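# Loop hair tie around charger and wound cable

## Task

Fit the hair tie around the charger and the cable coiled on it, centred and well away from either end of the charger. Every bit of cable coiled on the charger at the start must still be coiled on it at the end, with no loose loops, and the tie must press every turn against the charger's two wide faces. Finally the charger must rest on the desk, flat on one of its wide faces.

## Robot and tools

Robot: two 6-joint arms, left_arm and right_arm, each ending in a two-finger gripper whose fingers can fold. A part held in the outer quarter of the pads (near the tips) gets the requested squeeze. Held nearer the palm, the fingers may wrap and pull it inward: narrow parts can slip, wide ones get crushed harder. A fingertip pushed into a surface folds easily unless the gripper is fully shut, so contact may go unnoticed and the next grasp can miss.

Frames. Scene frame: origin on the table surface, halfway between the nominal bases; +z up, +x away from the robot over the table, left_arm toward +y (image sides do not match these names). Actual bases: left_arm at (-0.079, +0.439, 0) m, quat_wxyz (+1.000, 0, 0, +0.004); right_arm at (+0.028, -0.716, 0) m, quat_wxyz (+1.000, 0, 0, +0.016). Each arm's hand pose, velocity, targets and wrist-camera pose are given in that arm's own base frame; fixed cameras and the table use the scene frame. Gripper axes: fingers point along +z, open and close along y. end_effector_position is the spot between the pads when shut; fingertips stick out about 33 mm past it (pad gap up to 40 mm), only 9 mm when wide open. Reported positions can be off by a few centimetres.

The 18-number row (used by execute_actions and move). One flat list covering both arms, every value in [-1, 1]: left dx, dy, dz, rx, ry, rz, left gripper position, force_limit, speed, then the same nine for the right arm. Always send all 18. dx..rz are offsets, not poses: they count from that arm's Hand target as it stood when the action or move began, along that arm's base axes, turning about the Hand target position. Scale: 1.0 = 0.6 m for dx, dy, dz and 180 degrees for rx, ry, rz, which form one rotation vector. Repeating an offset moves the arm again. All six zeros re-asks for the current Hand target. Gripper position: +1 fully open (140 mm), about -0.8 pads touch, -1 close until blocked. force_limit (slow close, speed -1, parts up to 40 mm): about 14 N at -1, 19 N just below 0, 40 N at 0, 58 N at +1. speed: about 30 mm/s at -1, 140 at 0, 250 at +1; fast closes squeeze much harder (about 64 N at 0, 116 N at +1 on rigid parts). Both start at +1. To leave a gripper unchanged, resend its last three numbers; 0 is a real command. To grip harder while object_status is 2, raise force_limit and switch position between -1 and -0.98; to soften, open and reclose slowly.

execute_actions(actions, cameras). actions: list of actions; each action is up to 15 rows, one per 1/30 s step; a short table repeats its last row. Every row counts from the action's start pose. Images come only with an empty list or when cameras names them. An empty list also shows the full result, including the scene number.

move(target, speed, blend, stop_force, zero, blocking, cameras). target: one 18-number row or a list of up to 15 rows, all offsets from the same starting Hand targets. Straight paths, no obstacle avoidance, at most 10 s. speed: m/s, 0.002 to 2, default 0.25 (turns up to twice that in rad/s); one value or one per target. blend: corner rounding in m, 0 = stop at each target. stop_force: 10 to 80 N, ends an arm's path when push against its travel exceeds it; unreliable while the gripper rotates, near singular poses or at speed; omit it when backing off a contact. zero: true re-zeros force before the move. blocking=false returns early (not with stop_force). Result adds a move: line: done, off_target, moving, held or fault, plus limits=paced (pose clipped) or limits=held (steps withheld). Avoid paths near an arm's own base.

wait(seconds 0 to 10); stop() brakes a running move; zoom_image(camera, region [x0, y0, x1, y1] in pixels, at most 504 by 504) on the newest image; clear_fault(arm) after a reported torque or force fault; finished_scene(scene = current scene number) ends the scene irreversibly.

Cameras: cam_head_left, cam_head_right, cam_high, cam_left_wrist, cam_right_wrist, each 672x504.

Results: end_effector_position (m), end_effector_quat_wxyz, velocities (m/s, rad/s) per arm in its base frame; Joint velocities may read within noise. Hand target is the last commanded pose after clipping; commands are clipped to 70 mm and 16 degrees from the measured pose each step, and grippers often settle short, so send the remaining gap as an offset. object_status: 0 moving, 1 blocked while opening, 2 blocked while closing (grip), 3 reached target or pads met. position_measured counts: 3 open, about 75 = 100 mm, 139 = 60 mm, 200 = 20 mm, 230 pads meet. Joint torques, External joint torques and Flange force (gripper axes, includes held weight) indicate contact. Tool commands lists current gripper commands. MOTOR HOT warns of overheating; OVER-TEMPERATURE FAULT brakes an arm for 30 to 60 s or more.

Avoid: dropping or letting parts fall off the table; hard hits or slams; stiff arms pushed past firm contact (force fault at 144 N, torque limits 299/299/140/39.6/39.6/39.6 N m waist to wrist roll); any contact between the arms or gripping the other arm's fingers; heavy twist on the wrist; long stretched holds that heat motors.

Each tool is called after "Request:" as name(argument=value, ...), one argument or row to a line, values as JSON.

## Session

Scene 1 solved. Now scene 2.

Request:
execute_actions(
  actions=[],
)

Request:
zoom_image(
  camera="cam_high",
  region=[220, 100, 470, 300],
)

Scene clock: 0.00 s.
left_arm: end_effector_position=(+0.7292, -0.6401, +0.3415) position_measured=3 object_status=3 end_effector_quat_wxyz=(-0.070, +0.866, +0.484, +0.105) | right_arm: end_effector_position=(+0.6943, +0.1468, +0.1253) position_measured=3 object_status=3 end_effector_quat_wxyz=(+0.577, -0.520, -0.520, -0.356)
Joint positions: left_arm=[-0.837 0.787 0.652 0.243 1.787 -0.243] | right_arm=[-0.268 0.791 1.677 1.12 1.809 -0.74]
Joint velocities: within noise
Joint torques (N m): no reading
External joint torques (N m): no reading
Flange force (N): no reading
Hand target: left_arm +0.7292, -0.6401, +0.3415; -0.070, +0.866, +0.484, +0.105 | right_arm +0.6943, +0.1468, +0.1253; +0.577, -0.520, -0.520, -0.356
Tool commands: left_gripper/position=+1.0 left_gripper/force_limit=+1.0 left_gripper/speed=+1.0 right_gripper/position=+1.0 right_gripper/force_limit=+1.0 right_gripper/speed=+1.0

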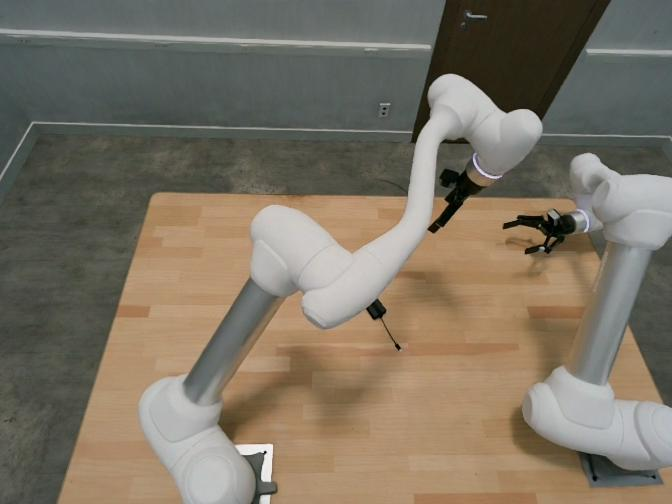

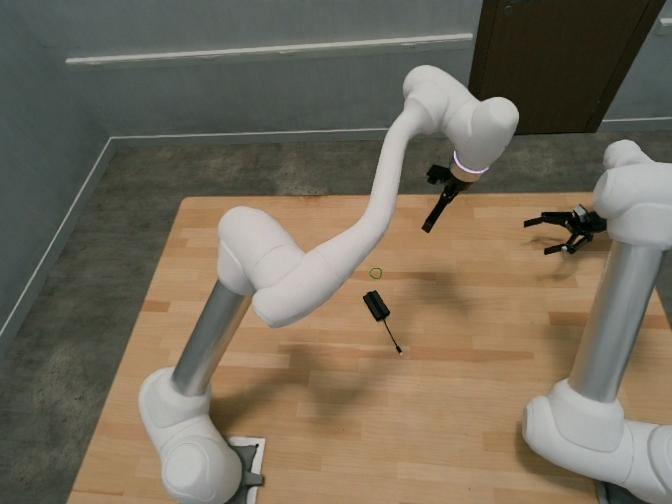

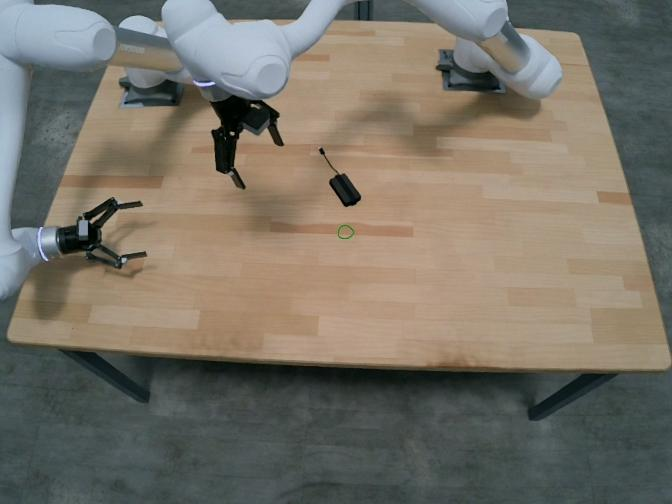

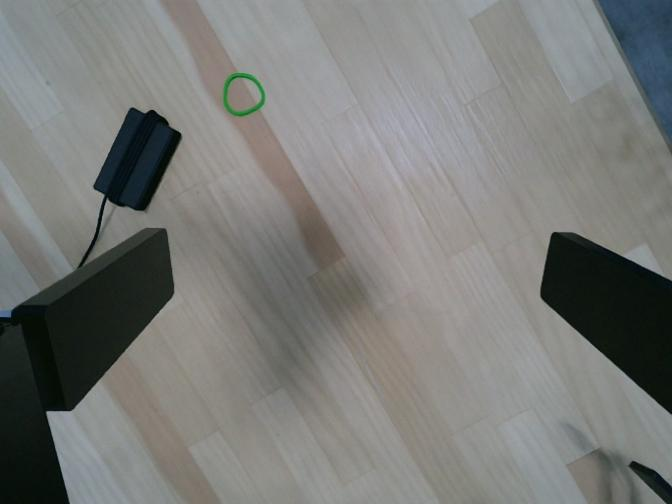

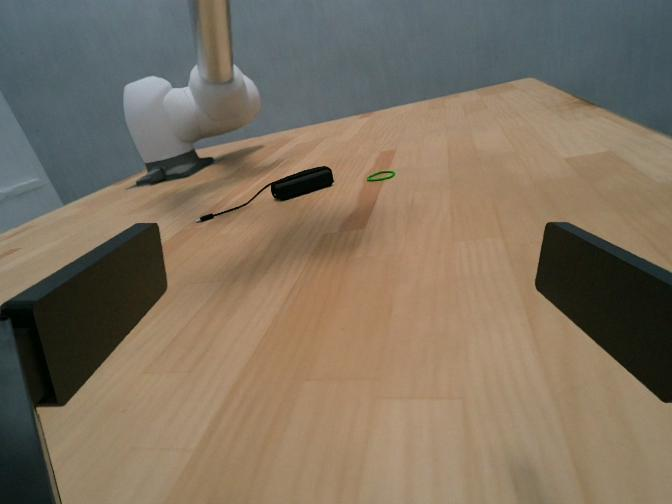

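Scaled by 2.016.

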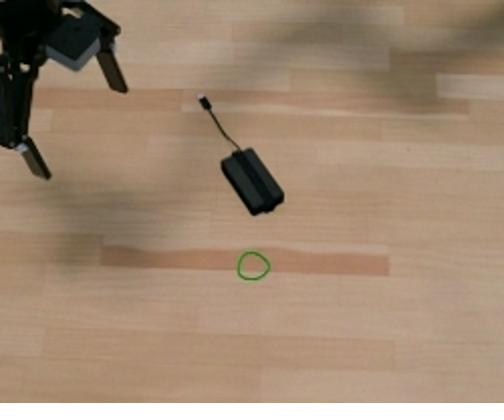

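Request:
move(
  target=[-0.0327,0.3288,-0.3358,0.0212,0.1061,-0.8189,-0.61,0,0, -0.1413,0.65,0.2912,0.033,-0.0704,-0.0775,-0.79,0,0],
  speed=0.3,
  cameras=["cam_left_wrist", "cam_right_wrist", "cam_high"],
)

Request:
zoom_image(
  camera="cam_left_wrist",
  region=[240, 80, 480, 280],
)

Scene clock: 71.73 s.
left_arm: end_effector_position=(+0.7096, -0.4429, +0.1401) position_measured=206 object_status=3 end_effector_quat_wxyz=(+0.000, +0.707, -0.707, +0.000) | right_arm: end_effector_position=(+0.6095, +0.5367, +0.2999) position_measured=228 object_status=3 end_effector_quat_wxyz=(+0.495, -0.506, -0.494, -0.505)
Joint positions: left_arm=[-0.599 0.54 1.42 -0.001 1.182 2.543] | right_arm=[0.273 0.434 1.974 1.792 1.375 -0.857]
Joint torques (N m): left_arm=[-1.28 -94.54 -37.92 3.92 0.16 0.31] | right_arm=[-2.11 -78.94 -31.9 1.55 1.86 -0.3]
External joint torques (N m): left_arm=[1.51 1.79 -1.23 0.07 -0.2 -0.31] | right_arm=[1.75 2.99 -0.47 -0.36 0.24 0.29]
Flange force (N): left_arm=[1.7 -5.5 0.3] | right_arm=[-3.1 3.8 3.5]
Hand target: left_arm +0.7096, -0.4429, +0.1401; +0.000, +0.707, -0.707, +0.000 | right_arm +0.6096, +0.5368, +0.3000; +0.495, -0.506, -0.494, -0.505
Off the commanded pose: left_arm 0.000 m, 0 deg | right_arm 0.000 m, 0 deg.
move: done
Images, in order (width x height): cam_high 672x504, cam_left_wrist 672x504, cam_right_wrist 672x504.

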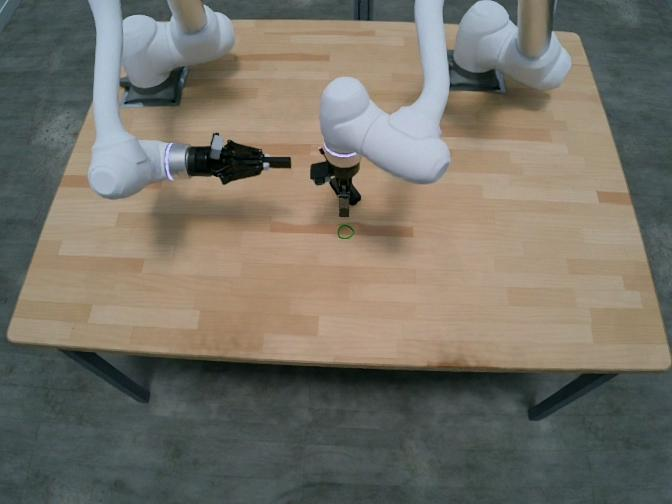

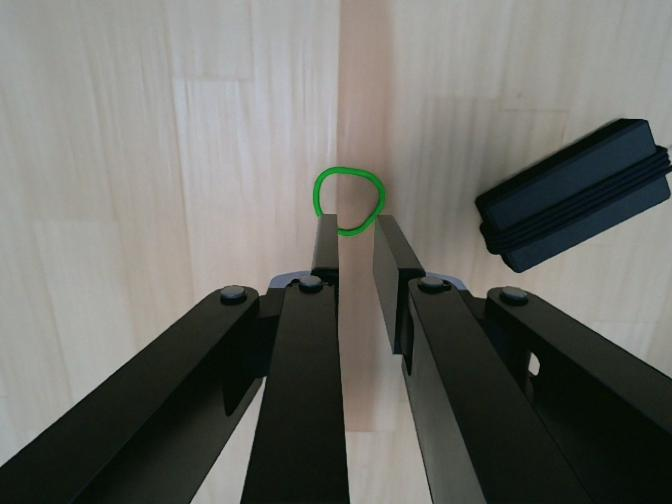

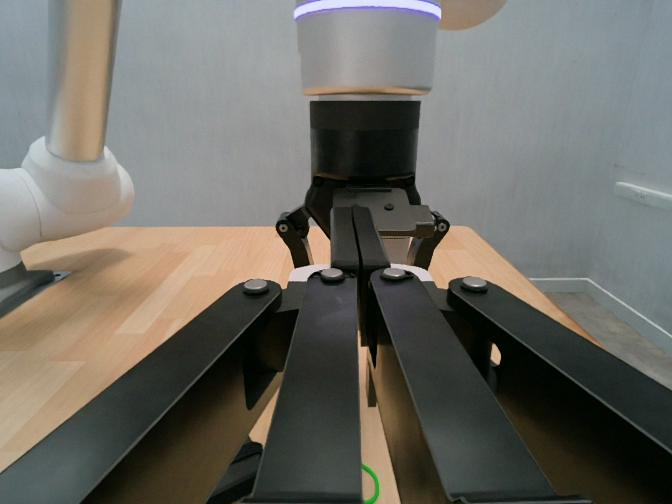

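Scaled by 2.100.

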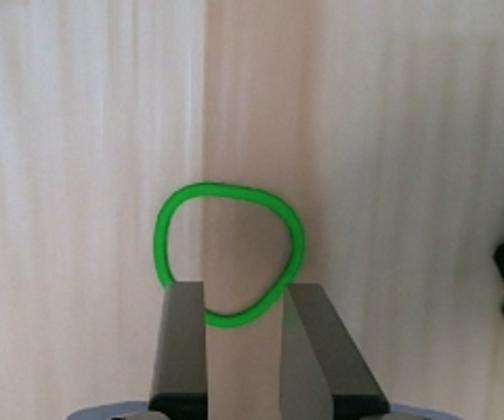

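Request:
move(
  target=[
    [0.0357,0.0035,-0.14,0,0,0,-0.61,0,0, 0,0,0,0,0,0,-0.79,0,0],
    [0.0357,0.0035,-0.1746,0,0,0,-0.61,0,0, 0,0,0,0,0,0,-0.79,0,0],
  ],
  speed=[0.1,0.03],
  blend=0.005,
  cameras=["cam_left_wrist"],
)

Request:
zoom_image(
  camera="cam_left_wrist",
  region=[260, 120, 480, 300],
)

Scene clock: 86.03 s.
left_arm: end_effector_position=(+0.7310, -0.4408, +0.0353) position_measured=206 object_status=3 end_effector_quat_wxyz=(+0.000, +0.707, -0.707, +0.000) | right_arm: end_effector_position=(+0.6096, +0.5368, +0.3000) position_measured=228 object_status=3 end_effector_quat_wxyz=(+0.495, -0.506, -0.494, -0.505)
Joint positions: left_arm=[-0.583 0.64 1.459 -0.001 1.042 2.56] | right_arm=[0.273 0.434 1.974 1.792 1.375 -0.857]
Joint torques (N m): left_arm=[-1.33 -100.24 -35.42 3.6 0.19 0.32] | right_arm=[-2.19 -78.99 -31.95 1.57 1.83 -0.31]
External joint torques (N m): left_arm=[1.06 1.09 -1.23 0.11 -0.23 -0.32] | right_arm=[2.25 2.48 -0.48 -0.42 0.29 0.31]
Flange force (N): left_arm=[1.5 -4.2 0.5] | right_arm=[-2.4 3.1 4.0]
Hand target: left_arm +0.7310, -0.4408, +0.0353; +0.000, +0.707, -0.707, +0.000 | right_arm +0.6096, +0.5368, +0.3000; +0.495, -0.506, -0.494, -0.505
Off the commanded pose: left_arm 0.000 m, 0 deg | right_arm 0.000 m, 0 deg.
move: done
Images, in order (width x height): cam_left_wrist 672x504.

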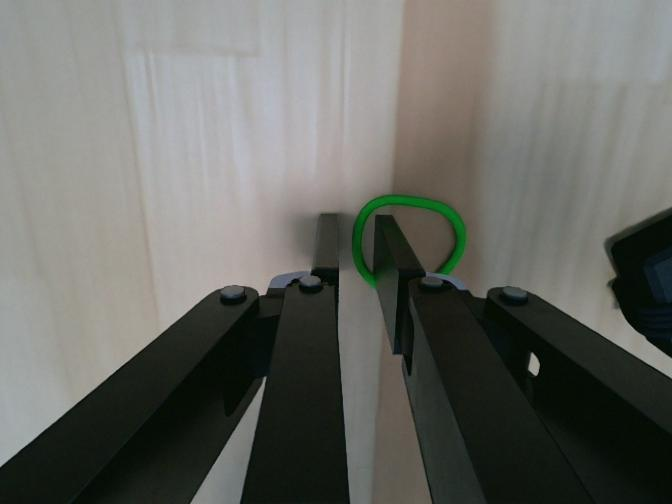

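Scaled by 2.291.

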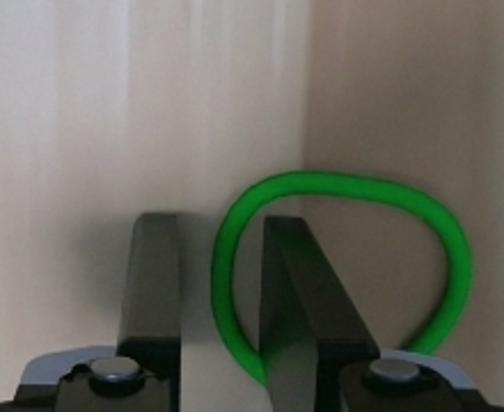

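Request:
move(
  target=[
    [0,0,0,0,0,0,-1,-0.6,-1, 0,0,0,0,0,0,-0.79,0,0],
    [0,0,0.12,0,0,0,-1,-0.6,-1, 0,0,0,0,0,0,-0.79,0,0],
    [-0.0255,0.0435,0.4412,-0.5,0,0,-1,-0.6,-1, 0,0,0,0,0,0,-0.79,0,0],
  ],
  speed=[0.05,0.08,0.25],
  blend=[0,0.02,0],
  cameras=["cam_left_wrist", "cam_right_wrist"],
)

Request:
zoom_image(
  camera="cam_right_wrist",
  region=[240, 60, 480, 260],
)

Request:
zoom_image(
  camera="cam_left_wrist",
  region=[240, 120, 480, 320],
)

Scene clock: 98.73 s.
left_arm: end_effector_position=(+0.7158, -0.4146, +0.3001) position_measured=225 object_status=2 end_effector_quat_wxyz=(+0.500, +0.500, -0.500, +0.500) | right_arm: end_effector_position=(+0.6096, +0.5368, +0.3000) position_measured=228 object_status=3 end_effector_quat_wxyz=(+0.495, -0.506, -0.494, -0.505)
Joint positions: left_arm=[-0.162 0.534 1.799 -1.683 1.455 3.911] | right_arm=[0.273 0.434 1.974 1.792 1.375 -0.857]
Joint torques (N m): left_arm=[-1.16 -82.43 -26.8 -2.54 2.06 0.26] | right_arm=[-2.21 -78.75 -31.89 1.57 1.85 -0.31]
External joint torques (N m): left_arm=[1.26 1.32 -1.24 0.19 -0.11 -0.26] | right_arm=[2.17 2.91 -0.28 -0.42 0.26 0.31]
Flange force (N): left_arm=[-0.5 -4.8 -1.3] | right_arm=[-3.1 3.3 3.9]
Hand target: left_arm +0.7157, -0.4147, +0.3000; +0.500, +0.500, -0.500, +0.500 | right_arm +0.6096, +0.5368, +0.3000; +0.495, -0.506, -0.494, -0.505
Off the commanded pose: left_arm 0.000 m, 0 deg | right_arm 0.000 m, 0 deg.
move: done
Images, in order (width x height): cam_left_wrist 672x504, cam_right_wrist 672x504.

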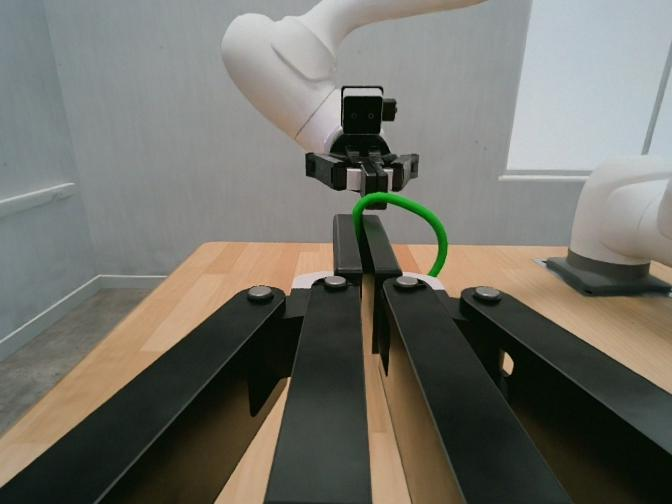

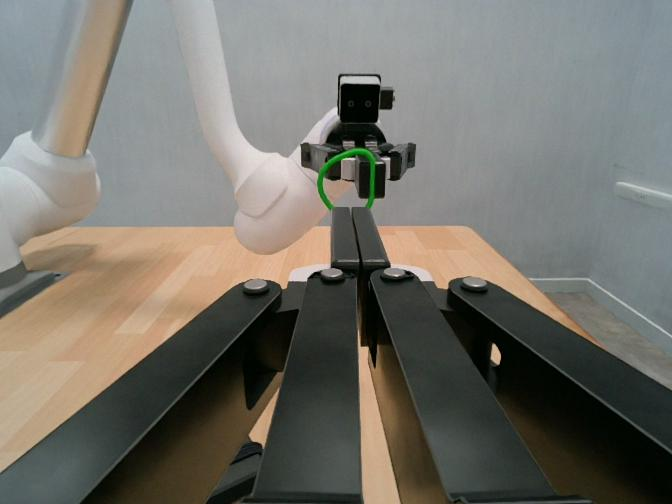

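Scaled by 2.100.

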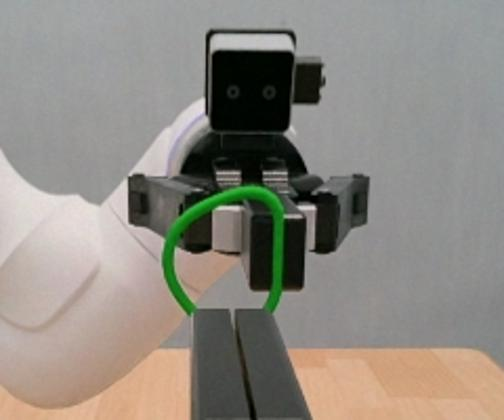

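Scaled by 2.100.

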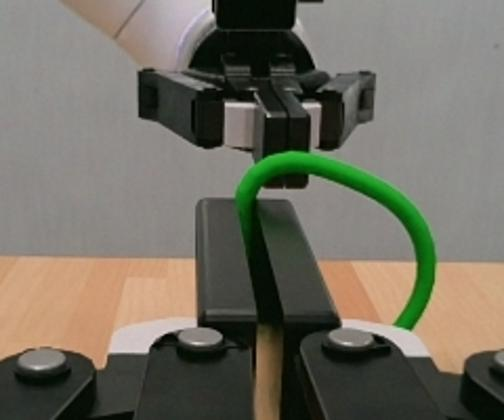

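Request:
move(
  target=[0,0,0,0,0,0,-1,-0.6,-1, -0.0003,0.185,-0.005,0,0,0,-0.79,0,0],
  speed=0.12,
  cameras=["cam_left_wrist", "cam_right_wrist"],
)

Request:
zoom_image(
  camera="cam_right_wrist",
  region=[240, 100, 480, 300],
)

Request:
zoom_image(
  camera="cam_left_wrist",
  region=[260, 120, 500, 320],
)

Scene clock: 112.27 s.
left_arm: end_effector_position=(+0.7157, -0.4147, +0.3000) position_measured=225 object_status=2 end_effector_quat_wxyz=(+0.500, +0.500, -0.500, +0.500) | right_arm: end_effector_position=(+0.6094, +0.6477, +0.2970) position_measured=228 object_status=3 end_effector_quat_wxyz=(+0.495, -0.506, -0.494, -0.505)
Joint positions: left_arm=[-0.162 0.534 1.799 -1.683 1.455 3.911] | right_arm=[0.432 0.489 1.886 1.908 1.262 -0.856]
Joint torques (N m): left_arm=[-1.54 -82.74 -26.97 -2.55 2.11 0.29] | right_arm=[-1.86 -85.78 -33.04 1.14 1.86 -0.33]
External joint torques (N m): left_arm=[0.89 1.62 -1.07 0.18 -0.15 -0.29] | right_arm=[2.01 3.56 -0.42 -0.41 0.25 0.33]
Flange force (N): left_arm=[-0.9 -4.7 -0.8] | right_arm=[-3.6 3.8 4.5]
Hand target: left_arm +0.7157, -0.4147, +0.3000; +0.500, +0.500, -0.500, +0.500 | right_arm +0.6094, +0.6478, +0.2970; +0.495, -0.506, -0.494, -0.505
Off the commanded pose: left_arm 0.000 m, 0 deg | right_arm 0.000 m, 0 deg.
move: done
Images, in order (width x height): cam_left_wrist 672x504, cam_right_wrist 672x504.

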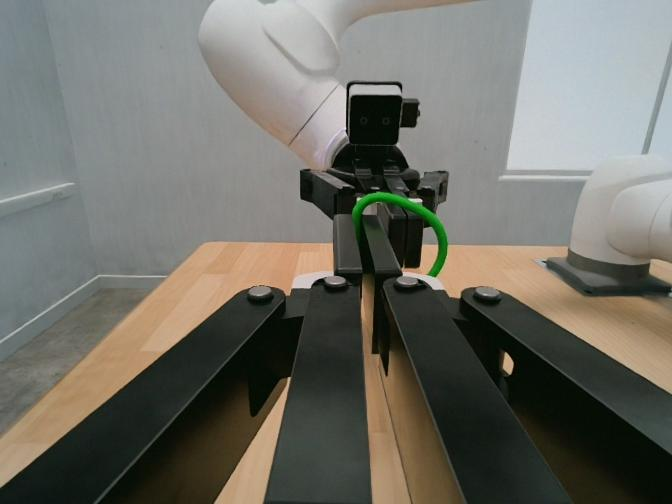

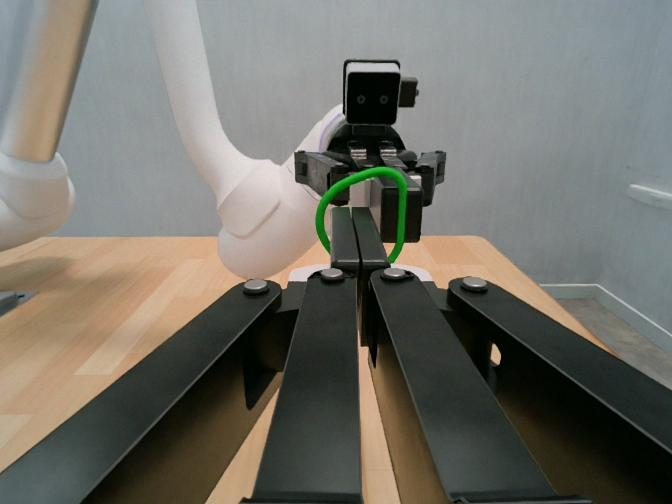

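Scaled by 2.100.

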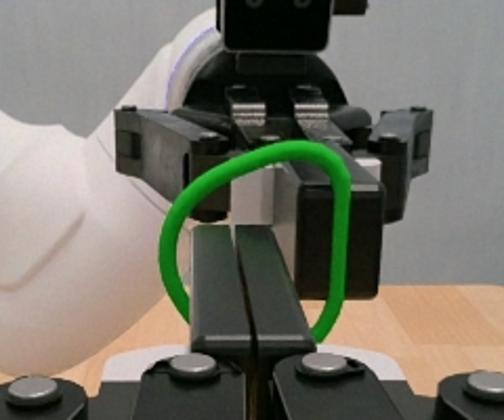

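Scaled by 2.100.

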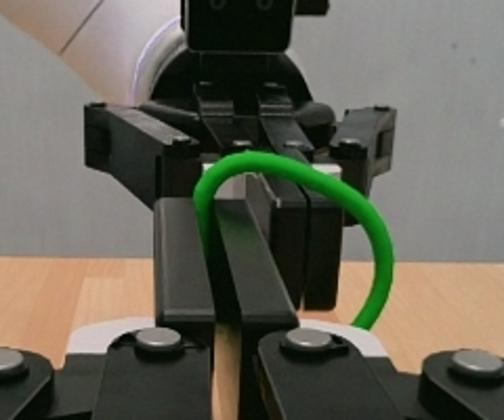

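Request:
execute_actions(
  actions=[],
)

Scene clock: 145.10 s.
left_arm: end_effector_position=(+0.7157, -0.4147, +0.3000) position_measured=225 object_status=2 end_effector_quat_wxyz=(+0.500, +0.500, -0.500, +0.500) | right_arm: end_effector_position=(+0.6094, +0.6478, +0.2970) position_measured=228 object_status=3 end_effector_quat_wxyz=(+0.495, -0.506, -0.494, -0.505)
Joint positions: left_arm=[-0.162 0.534 1.799 -1.683 1.455 3.911] | right_arm=[0.432 0.489 1.886 1.908 1.262 -0.856]
Joint velocities: within noise
Joint torques (N m): left_arm=[-1.26 -82.74 -27.01 -2.57 2.12 0.34] | right_arm=[-2.11 -85.55 -33.08 1.15 1.86 -0.3]
External joint torques (N m): left_arm=[1.19 1.56 -1.04 0.21 -0.17 -0.34] | right_arm=[2.05 2.54 -0.68 -0.39 0.26 0.3]
Flange force (N): left_arm=[-0.7 -4.7 -1.2] | right_arm=[-2.3 3.1 4.2]
Hand target: left_arm +0.7157, -0.4147, +0.3000; +0.500, +0.500, -0.500, +0.500 | right_arm +0.6094, +0.6478, +0.2970; +0.495, -0.506, -0.494, -0.505
Tool commands: left_gripper/position=-1.0 left_gripper/force_limit=-0.6 left_gripper/speed=-1.0 right_gripper/position=-0.79 right_gripper/force_limit=+0.0 right_gripper/speed=+0.0
Off the commanded pose: left_arm 0.000 m, 0 deg | right_arm 0.000 m, 0 deg.

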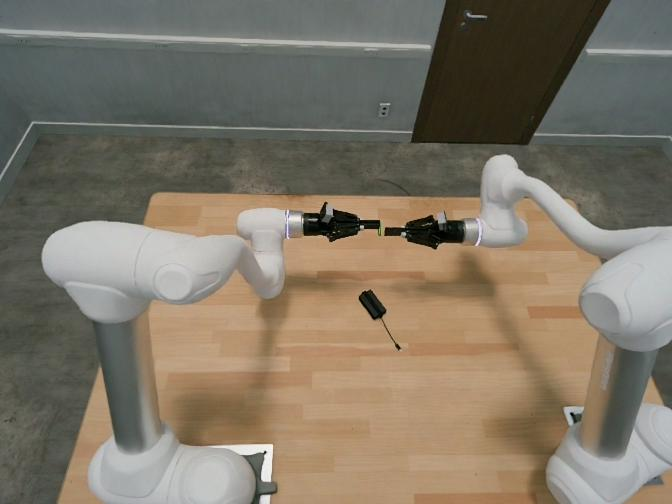

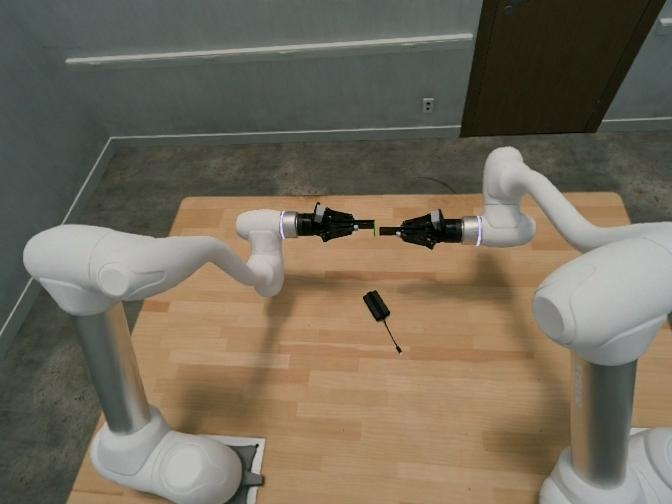

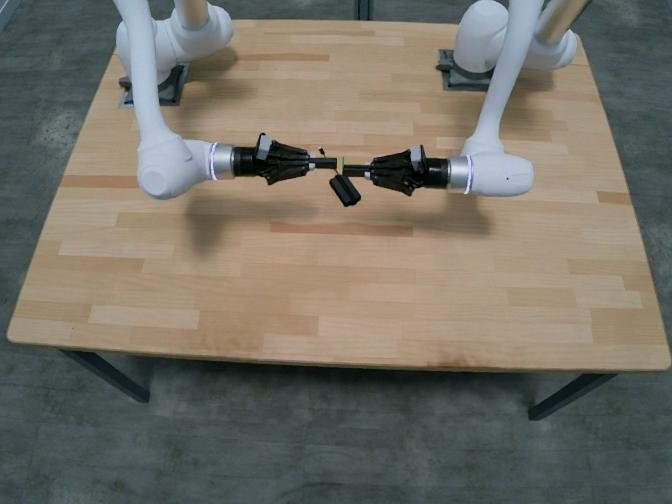

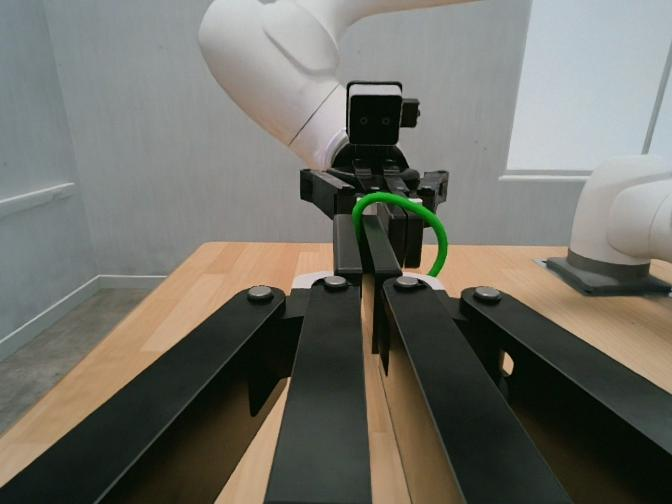

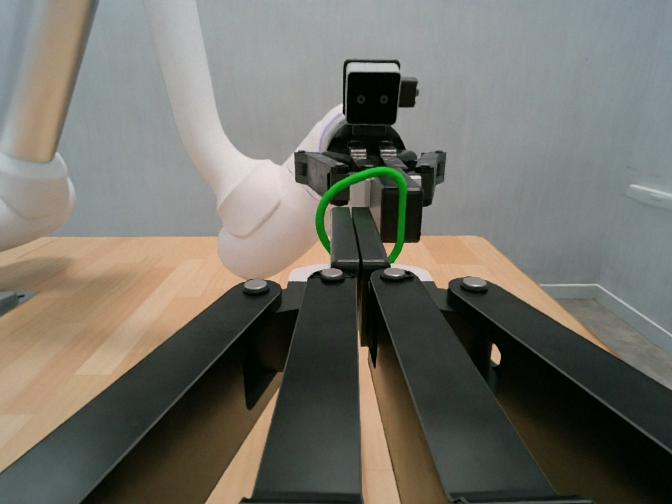

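Request:
move(
  target=[0,0,0,0,0,0,-1,-0.6,-1,0.0028,0.0617,0.003,0,0,0,-0.79,0,0],
  speed=0.025,
  stop_force=12,
  cameras=["cam_left_wrist","cam_right_wrist"],
)

Scene clock: 149.67 s.
left_arm: end_effector_position=(+0.7157, -0.4147, +0.3000) position_measured=225 object_status=2 end_effector_quat_wxyz=(+0.500, +0.500, -0.500, +0.500) | right_arm: end_effector_position=(+0.6111, +0.6848, +0.2988) position_measured=228 object_status=3 end_effector_quat_wxyz=(+0.495, -0.506, -0.494, -0.505)
Joint positions: left_arm=[-0.162 0.534 1.799 -1.683 1.455 3.911] | right_arm=[0.479 0.51 1.845 1.939 1.224 -0.848]
Joint torques (N m): left_arm=[-1.32 -82.62 -27.04 -2.53 2.09 0.32] | right_arm=[-1.82 -88.18 -33.77 1.03 1.85 -0.32]
External joint torques (N m): left_arm=[1.5 1.31 -1.04 0.18 -0.14 -0.32] | right_arm=[1.95 2.68 -0.49 -0.41 0.26 0.32]
Flange force (N): left_arm=[-0.5 -4.4 -1.7] | right_arm=[-2.4 2.9 4.1]
Hand target: left_arm +0.7157, -0.4147, +0.3000; +0.500, +0.500, -0.500, +0.500 | right_arm +0.6111, +0.6848, +0.2988; +0.495, -0.506, -0.494, -0.505
Off the commanded pose: left_arm 0.000 m, 0 deg | right_arm 0.000 m, 0 deg.
move: done
Images, in order (width x height): cam_left_wrist 672x504, cam_right_wrist 672x504.

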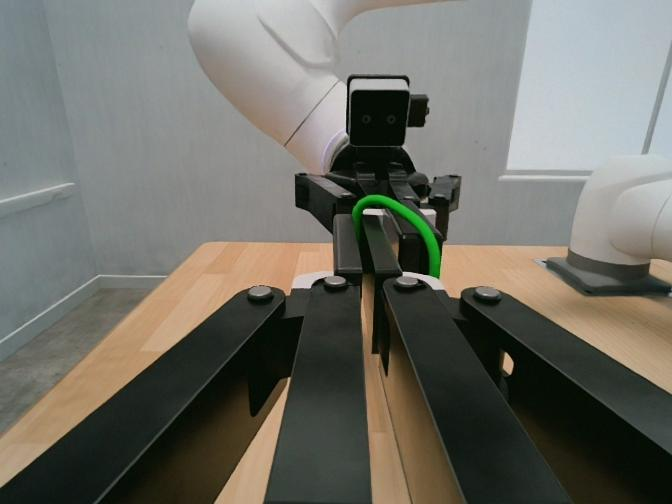

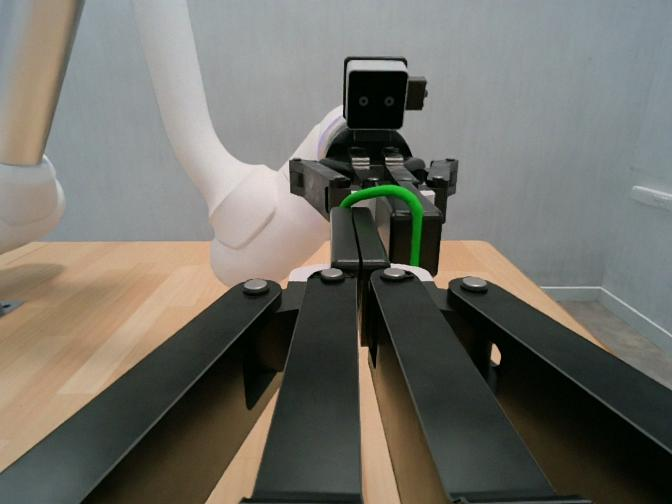

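Request:
zoom_image(
  camera="cam_right_wrist",
  region=[280, 160, 480, 310],
)

Request:
zoom_image(
  camera="cam_left_wrist",
  region=[290, 160, 490, 310],
)

Scaled by 2.520.

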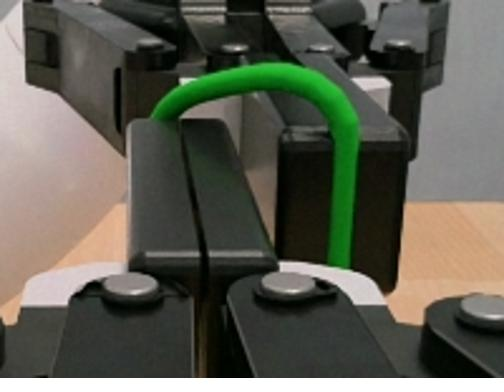

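Scaled by 2.520.

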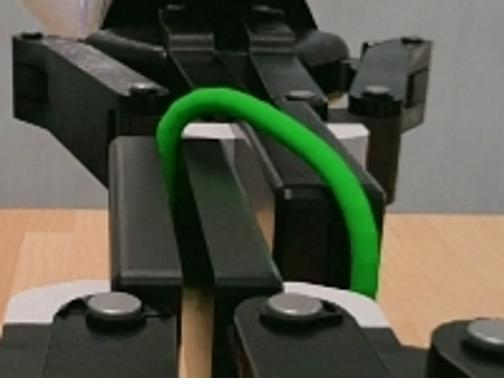

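Request:
zoom_image(
  camera="cam_left_wrist",
  region=[340, 180, 460, 290],
)

Request:
move(
  target=[0,0,0,0,0,0,-1,-0.6,-1,-0.0015,-0.0617,0,0,0,0,-0.79,0,0],
  speed=0.05,
  cameras=["cam_high","cam_left_wrist","cam_right_wrist"],
)

Request:
zoom_image(
  camera="cam_left_wrist",
  region=[320, 160, 480, 290],
)

Request:
zoom_image(
  camera="cam_right_wrist",
  region=[280, 150, 460, 290],
)

Request:
zoom_image(
  camera="cam_high",
  region=[300, 130, 390, 200],
)

Scaled by 4.200.

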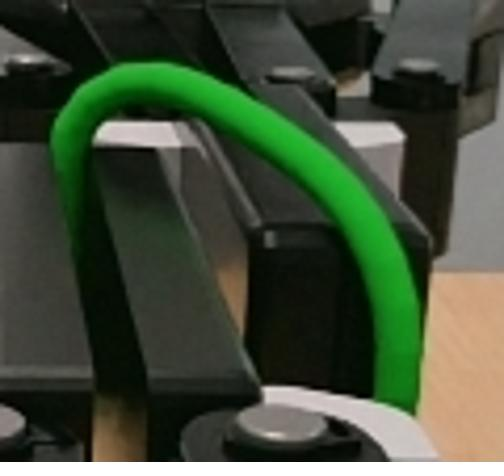

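Scene clock: 179.57 s.
left_arm: end_effector_position=(+0.7157, -0.4147, +0.3000) position_measured=225 object_status=2 end_effector_quat_wxyz=(+0.500, +0.500, -0.500, +0.500) | right_arm: end_effector_position=(+0.6102, +0.6478, +0.2988) position_measured=228 object_status=3 end_effector_quat_wxyz=(+0.495, -0.506, -0.494, -0.505)
Joint positions: left_arm=[-0.162 0.534 1.799 -1.683 1.455 3.911] | right_arm=[0.431 0.488 1.884 1.907 1.261 -0.852]
Joint torques (N m): left_arm=[-1.64 -82.68 -27 -2.56 2.04 0.33] | right_arm=[-2.16 -85.28 -33.25 1.17 1.84 -0.31]
External joint torques (N m): left_arm=[1.31 1.81 -0.99 0.2 -0.1 -0.34] | right_arm=[2.38 2.68 -0.34 -0.44 0.27 0.31]
Flange force (N): left_arm=[-1.0 -4.9 -1.4] | right_arm=[-2.5 2.5 4.4]
Hand target: left_arm +0.7157, -0.4147, +0.3000; +0.500, +0.500, -0.500, +0.500 | right_arm +0.6102, +0.6478, +0.2988; +0.495, -0.506, -0.494, -0.505
Off the commanded pose: left_arm 0.000 m, 0 deg | right_arm 0.000 m, 0 deg.
move: done
Images, in order (width x height): cam_high 672x504, cam_left_wrist 672x504, cam_right_wrist 672x504.

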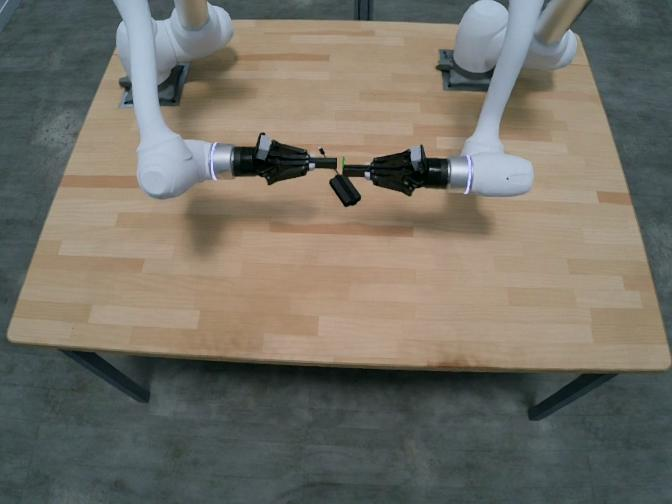

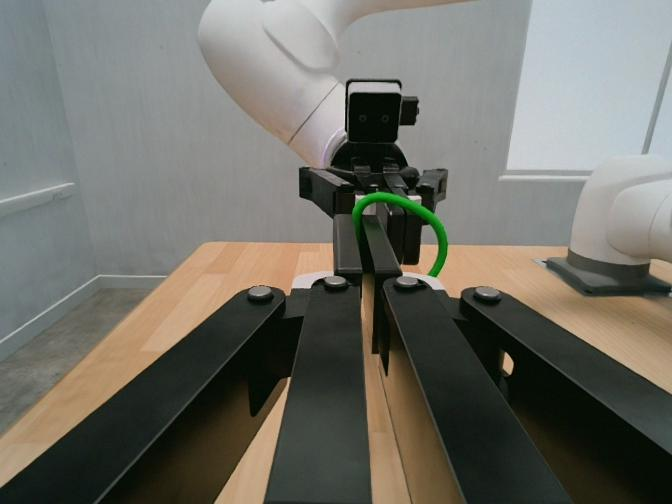

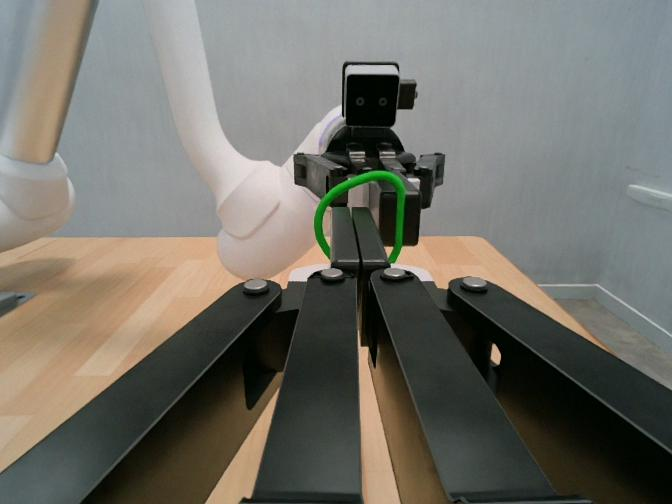

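Scaled by 3.150.

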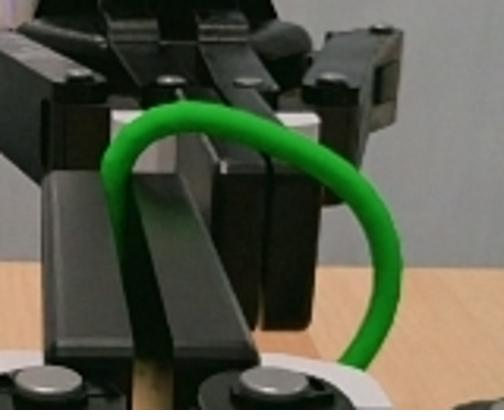

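Scaled by 2.800.

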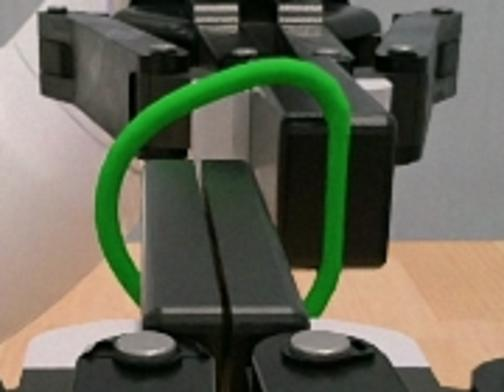

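Scaled by 5.600.

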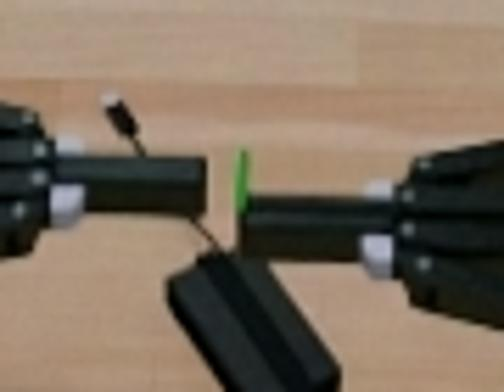

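Request:
move(
  target=[0,0,0,0,0,0,-1,-0.6,-1,0.003,0,-0.001,0,0,0,-0.79,0,0],
  speed=0.03,
)

Request:
move(
  target=[0,0,0,0,0,0,-1,-0.6,-1,0.0007,0.0292,0,0,0,0,-0.79,0,0],
  speed=0.025,
  cameras=["cam_high","cam_left_wrist","cam_right_wrist"],
)

Request:
zoom_image(
  camera="cam_left_wrist",
  region=[320, 160, 480, 290],
)

Request:
zoom_image(
  camera="cam_right_wrist",
  region=[280, 150, 460, 290],
)

Scene clock: 207.87 s.
left_arm: end_effector_position=(+0.7157, -0.4147, +0.3000) position_measured=225 object_status=2 end_effector_quat_wxyz=(+0.500, +0.500, -0.500, +0.500) | right_arm: end_effector_position=(+0.6120, +0.6478, +0.2982) position_measured=228 object_status=3 end_effector_quat_wxyz=(+0.495, -0.506, -0.494, -0.505)
Joint positions: left_arm=[-0.162 0.534 1.799 -1.683 1.455 3.911] | right_arm=[0.43 0.49 1.881 1.906 1.262 -0.852]
Joint torques (N m): left_arm=[-1.38 -82.83 -27.07 -2.52 2.05 0.3] | right_arm=[-2 -85.68 -33.3 1.14 1.85 -0.27]
External joint torques (N m): left_arm=[1.59 1.82 -0.94 0.18 -0.11 -0.3] | right_arm=[1.87 3.33 -0.17 -0.39 0.25 0.27]
Flange force (N): left_arm=[-1.1 -4.8 -1.8] | right_arm=[-3.5 3.1 4.0]
Hand target: left_arm +0.7157, -0.4147, +0.3000; +0.500, +0.500, -0.500, +0.500 | right_arm +0.6120, +0.6478, +0.2982; +0.495, -0.506, -0.494, -0.505
Off the commanded pose: left_arm 0.000 m, 0 deg | right_arm 0.000 m, 0 deg.
move: done

Scene clock: 208.80 s.
left_arm: end_effector_position=(+0.7157, -0.4147, +0.3000) position_measured=225 object_status=2 end_effector_quat_wxyz=(+0.500, +0.500, -0.500, +0.500) | right_arm: end_effector_position=(+0.6124, +0.6653, +0.2982) position_measured=228 object_status=3 end_effector_quat_wxyz=(+0.495, -0.506, -0.494, -0.505)
Joint positions: left_arm=[-0.162 0.534 1.799 -1.683 1.455 3.911] | right_arm=[0.453 0.5 1.863 1.921 1.244 -0.85]
Joint torques (N m): left_arm=[-1.26 -82.76 -27 -2.55 2.07 0.34] | right_arm=[-2.12 -86.95 -33.71 1.08 1.84 -0.28]
External joint torques (N m): left_arm=[1.17 1.63 -1.04 0.19 -0.12 -0.34] | right_arm=[2.23 2.77 -0.29 -0.39 0.27 0.28]
Flange force (N): left_arm=[-0.8 -4.8 -1.2] | right_arm=[-2.7 2.5 4.2]
Hand target: left_arm +0.7157, -0.4147, +0.3000; +0.500, +0.500, -0.500, +0.500 | right_arm +0.6124, +0.6653, +0.2982; +0.495, -0.506, -0.494, -0.505
Off the commanded pose: left_arm 0.000 m, 0 deg | right_arm 0.000 m, 0 deg.
move: done
Images, in order (width x height): cam_high 672x504, cam_left_wrist 672x504, cam_right_wrist 672x504.

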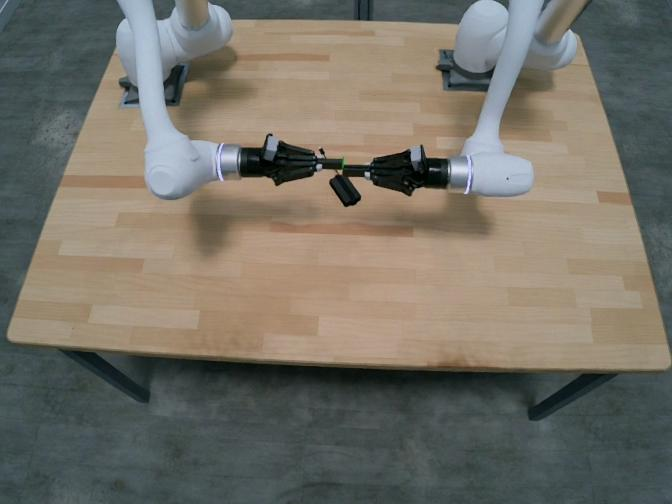

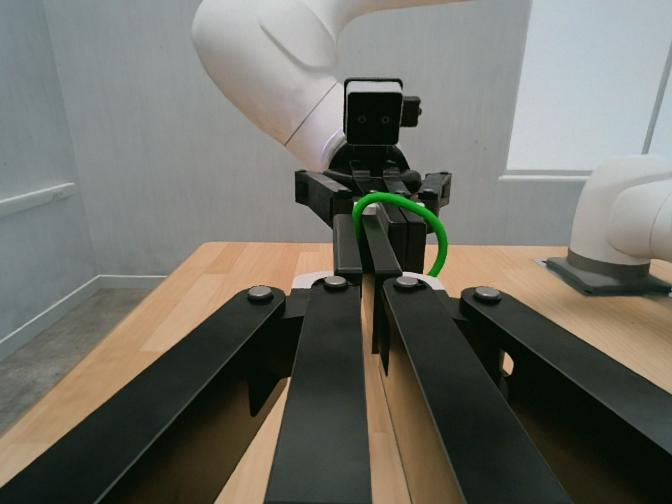

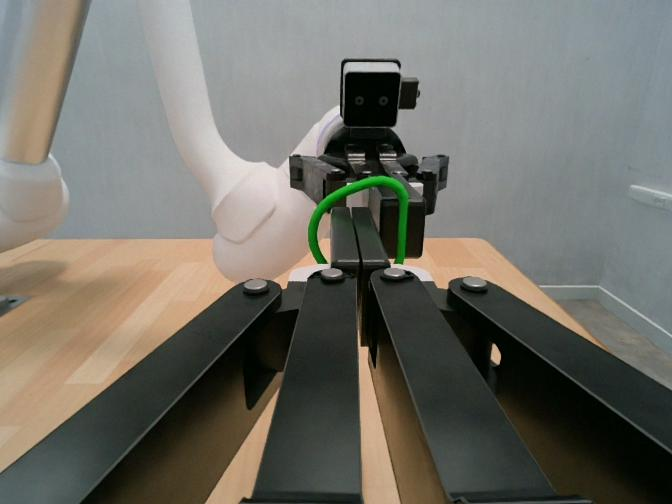

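Scaled by 3.150.

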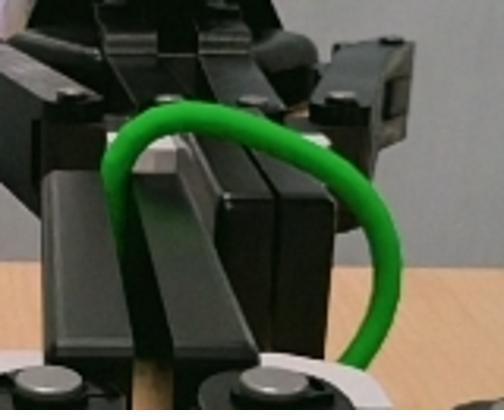

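Scaled by 2.800.

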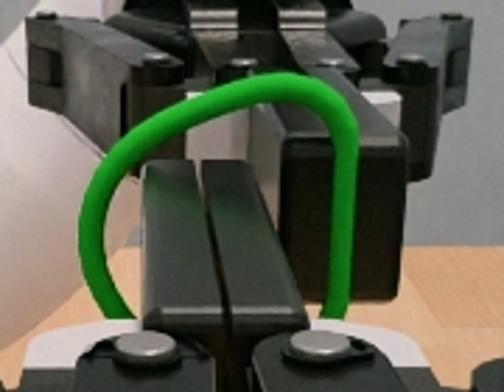

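Request:
move(
  target=[0,0,0,0,0,0,-1,-0.6,-1,0.0008,0.0133,0.001,0,0,0,-0.79,0,0],
  speed=0.025,
  cameras=["cam_left_wrist","cam_right_wrist"],
)

Request:
zoom_image(
  camera="cam_left_wrist",
  region=[320, 160, 480, 290],
)

Request:
zoom_image(
  camera="cam_right_wrist",
  region=[280, 150, 460, 290],
)

Scene clock: 216.90 s.
left_arm: end_effector_position=(+0.7157, -0.4147, +0.3000) position_measured=225 object_status=2 end_effector_quat_wxyz=(+0.500, +0.500, -0.500, +0.500) | right_arm: end_effector_position=(+0.6129, +0.6733, +0.2988) position_measured=228 object_status=3 end_effector_quat_wxyz=(+0.495, -0.506, -0.494, -0.505)
Joint positions: left_arm=[-0.162 0.534 1.799 -1.683 1.455 3.911] | right_arm=[0.463 0.505 1.854 1.928 1.236 -0.847]
Joint torques (N m): left_arm=[-1.15 -82.42 -26.98 -2.56 2.04 0.31] | right_arm=[-2.12 -87.61 -33.66 1.08 1.86 -0.29]
External joint torques (N m): left_arm=[1.21 1.28 -1.05 0.22 -0.1 -0.31] | right_arm=[2.01 2.9 -0.56 -0.38 0.25 0.29]
Flange force (N): left_arm=[-0.5 -4.4 -1.3] | right_arm=[-2.7 3.2 4.4]
Hand target: left_arm +0.7157, -0.4147, +0.3000; +0.500, +0.500, -0.500, +0.500 | right_arm +0.6129, +0.6733, +0.2988; +0.495, -0.506, -0.494, -0.505
Off the commanded pose: left_arm 0.000 m, 0 deg | right_arm 0.000 m, 0 deg.
move: done
Images, in order (width x height): cam_left_wrist 672x504, cam_right_wrist 672x504.

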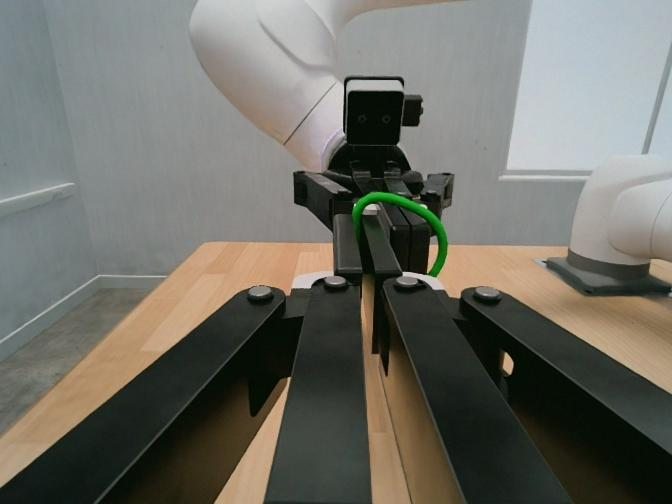

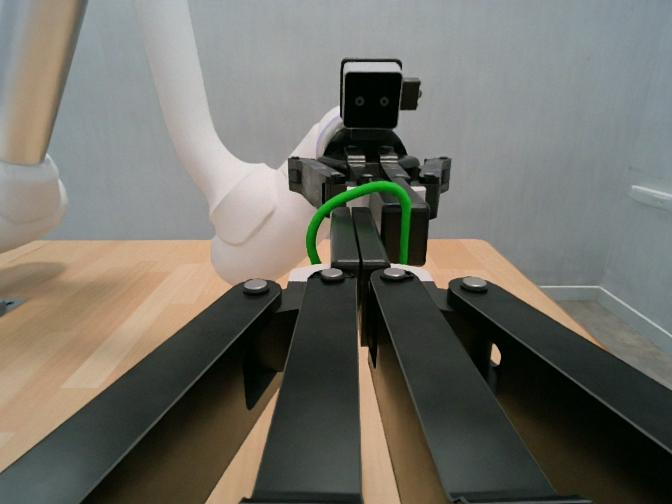

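Scaled by 3.150.

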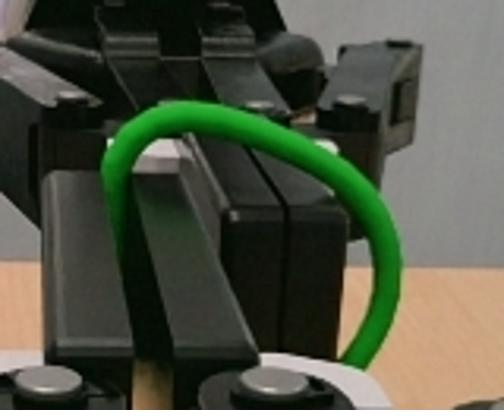

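Scaled by 2.800.

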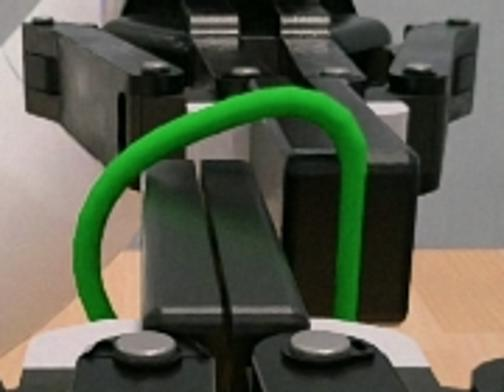

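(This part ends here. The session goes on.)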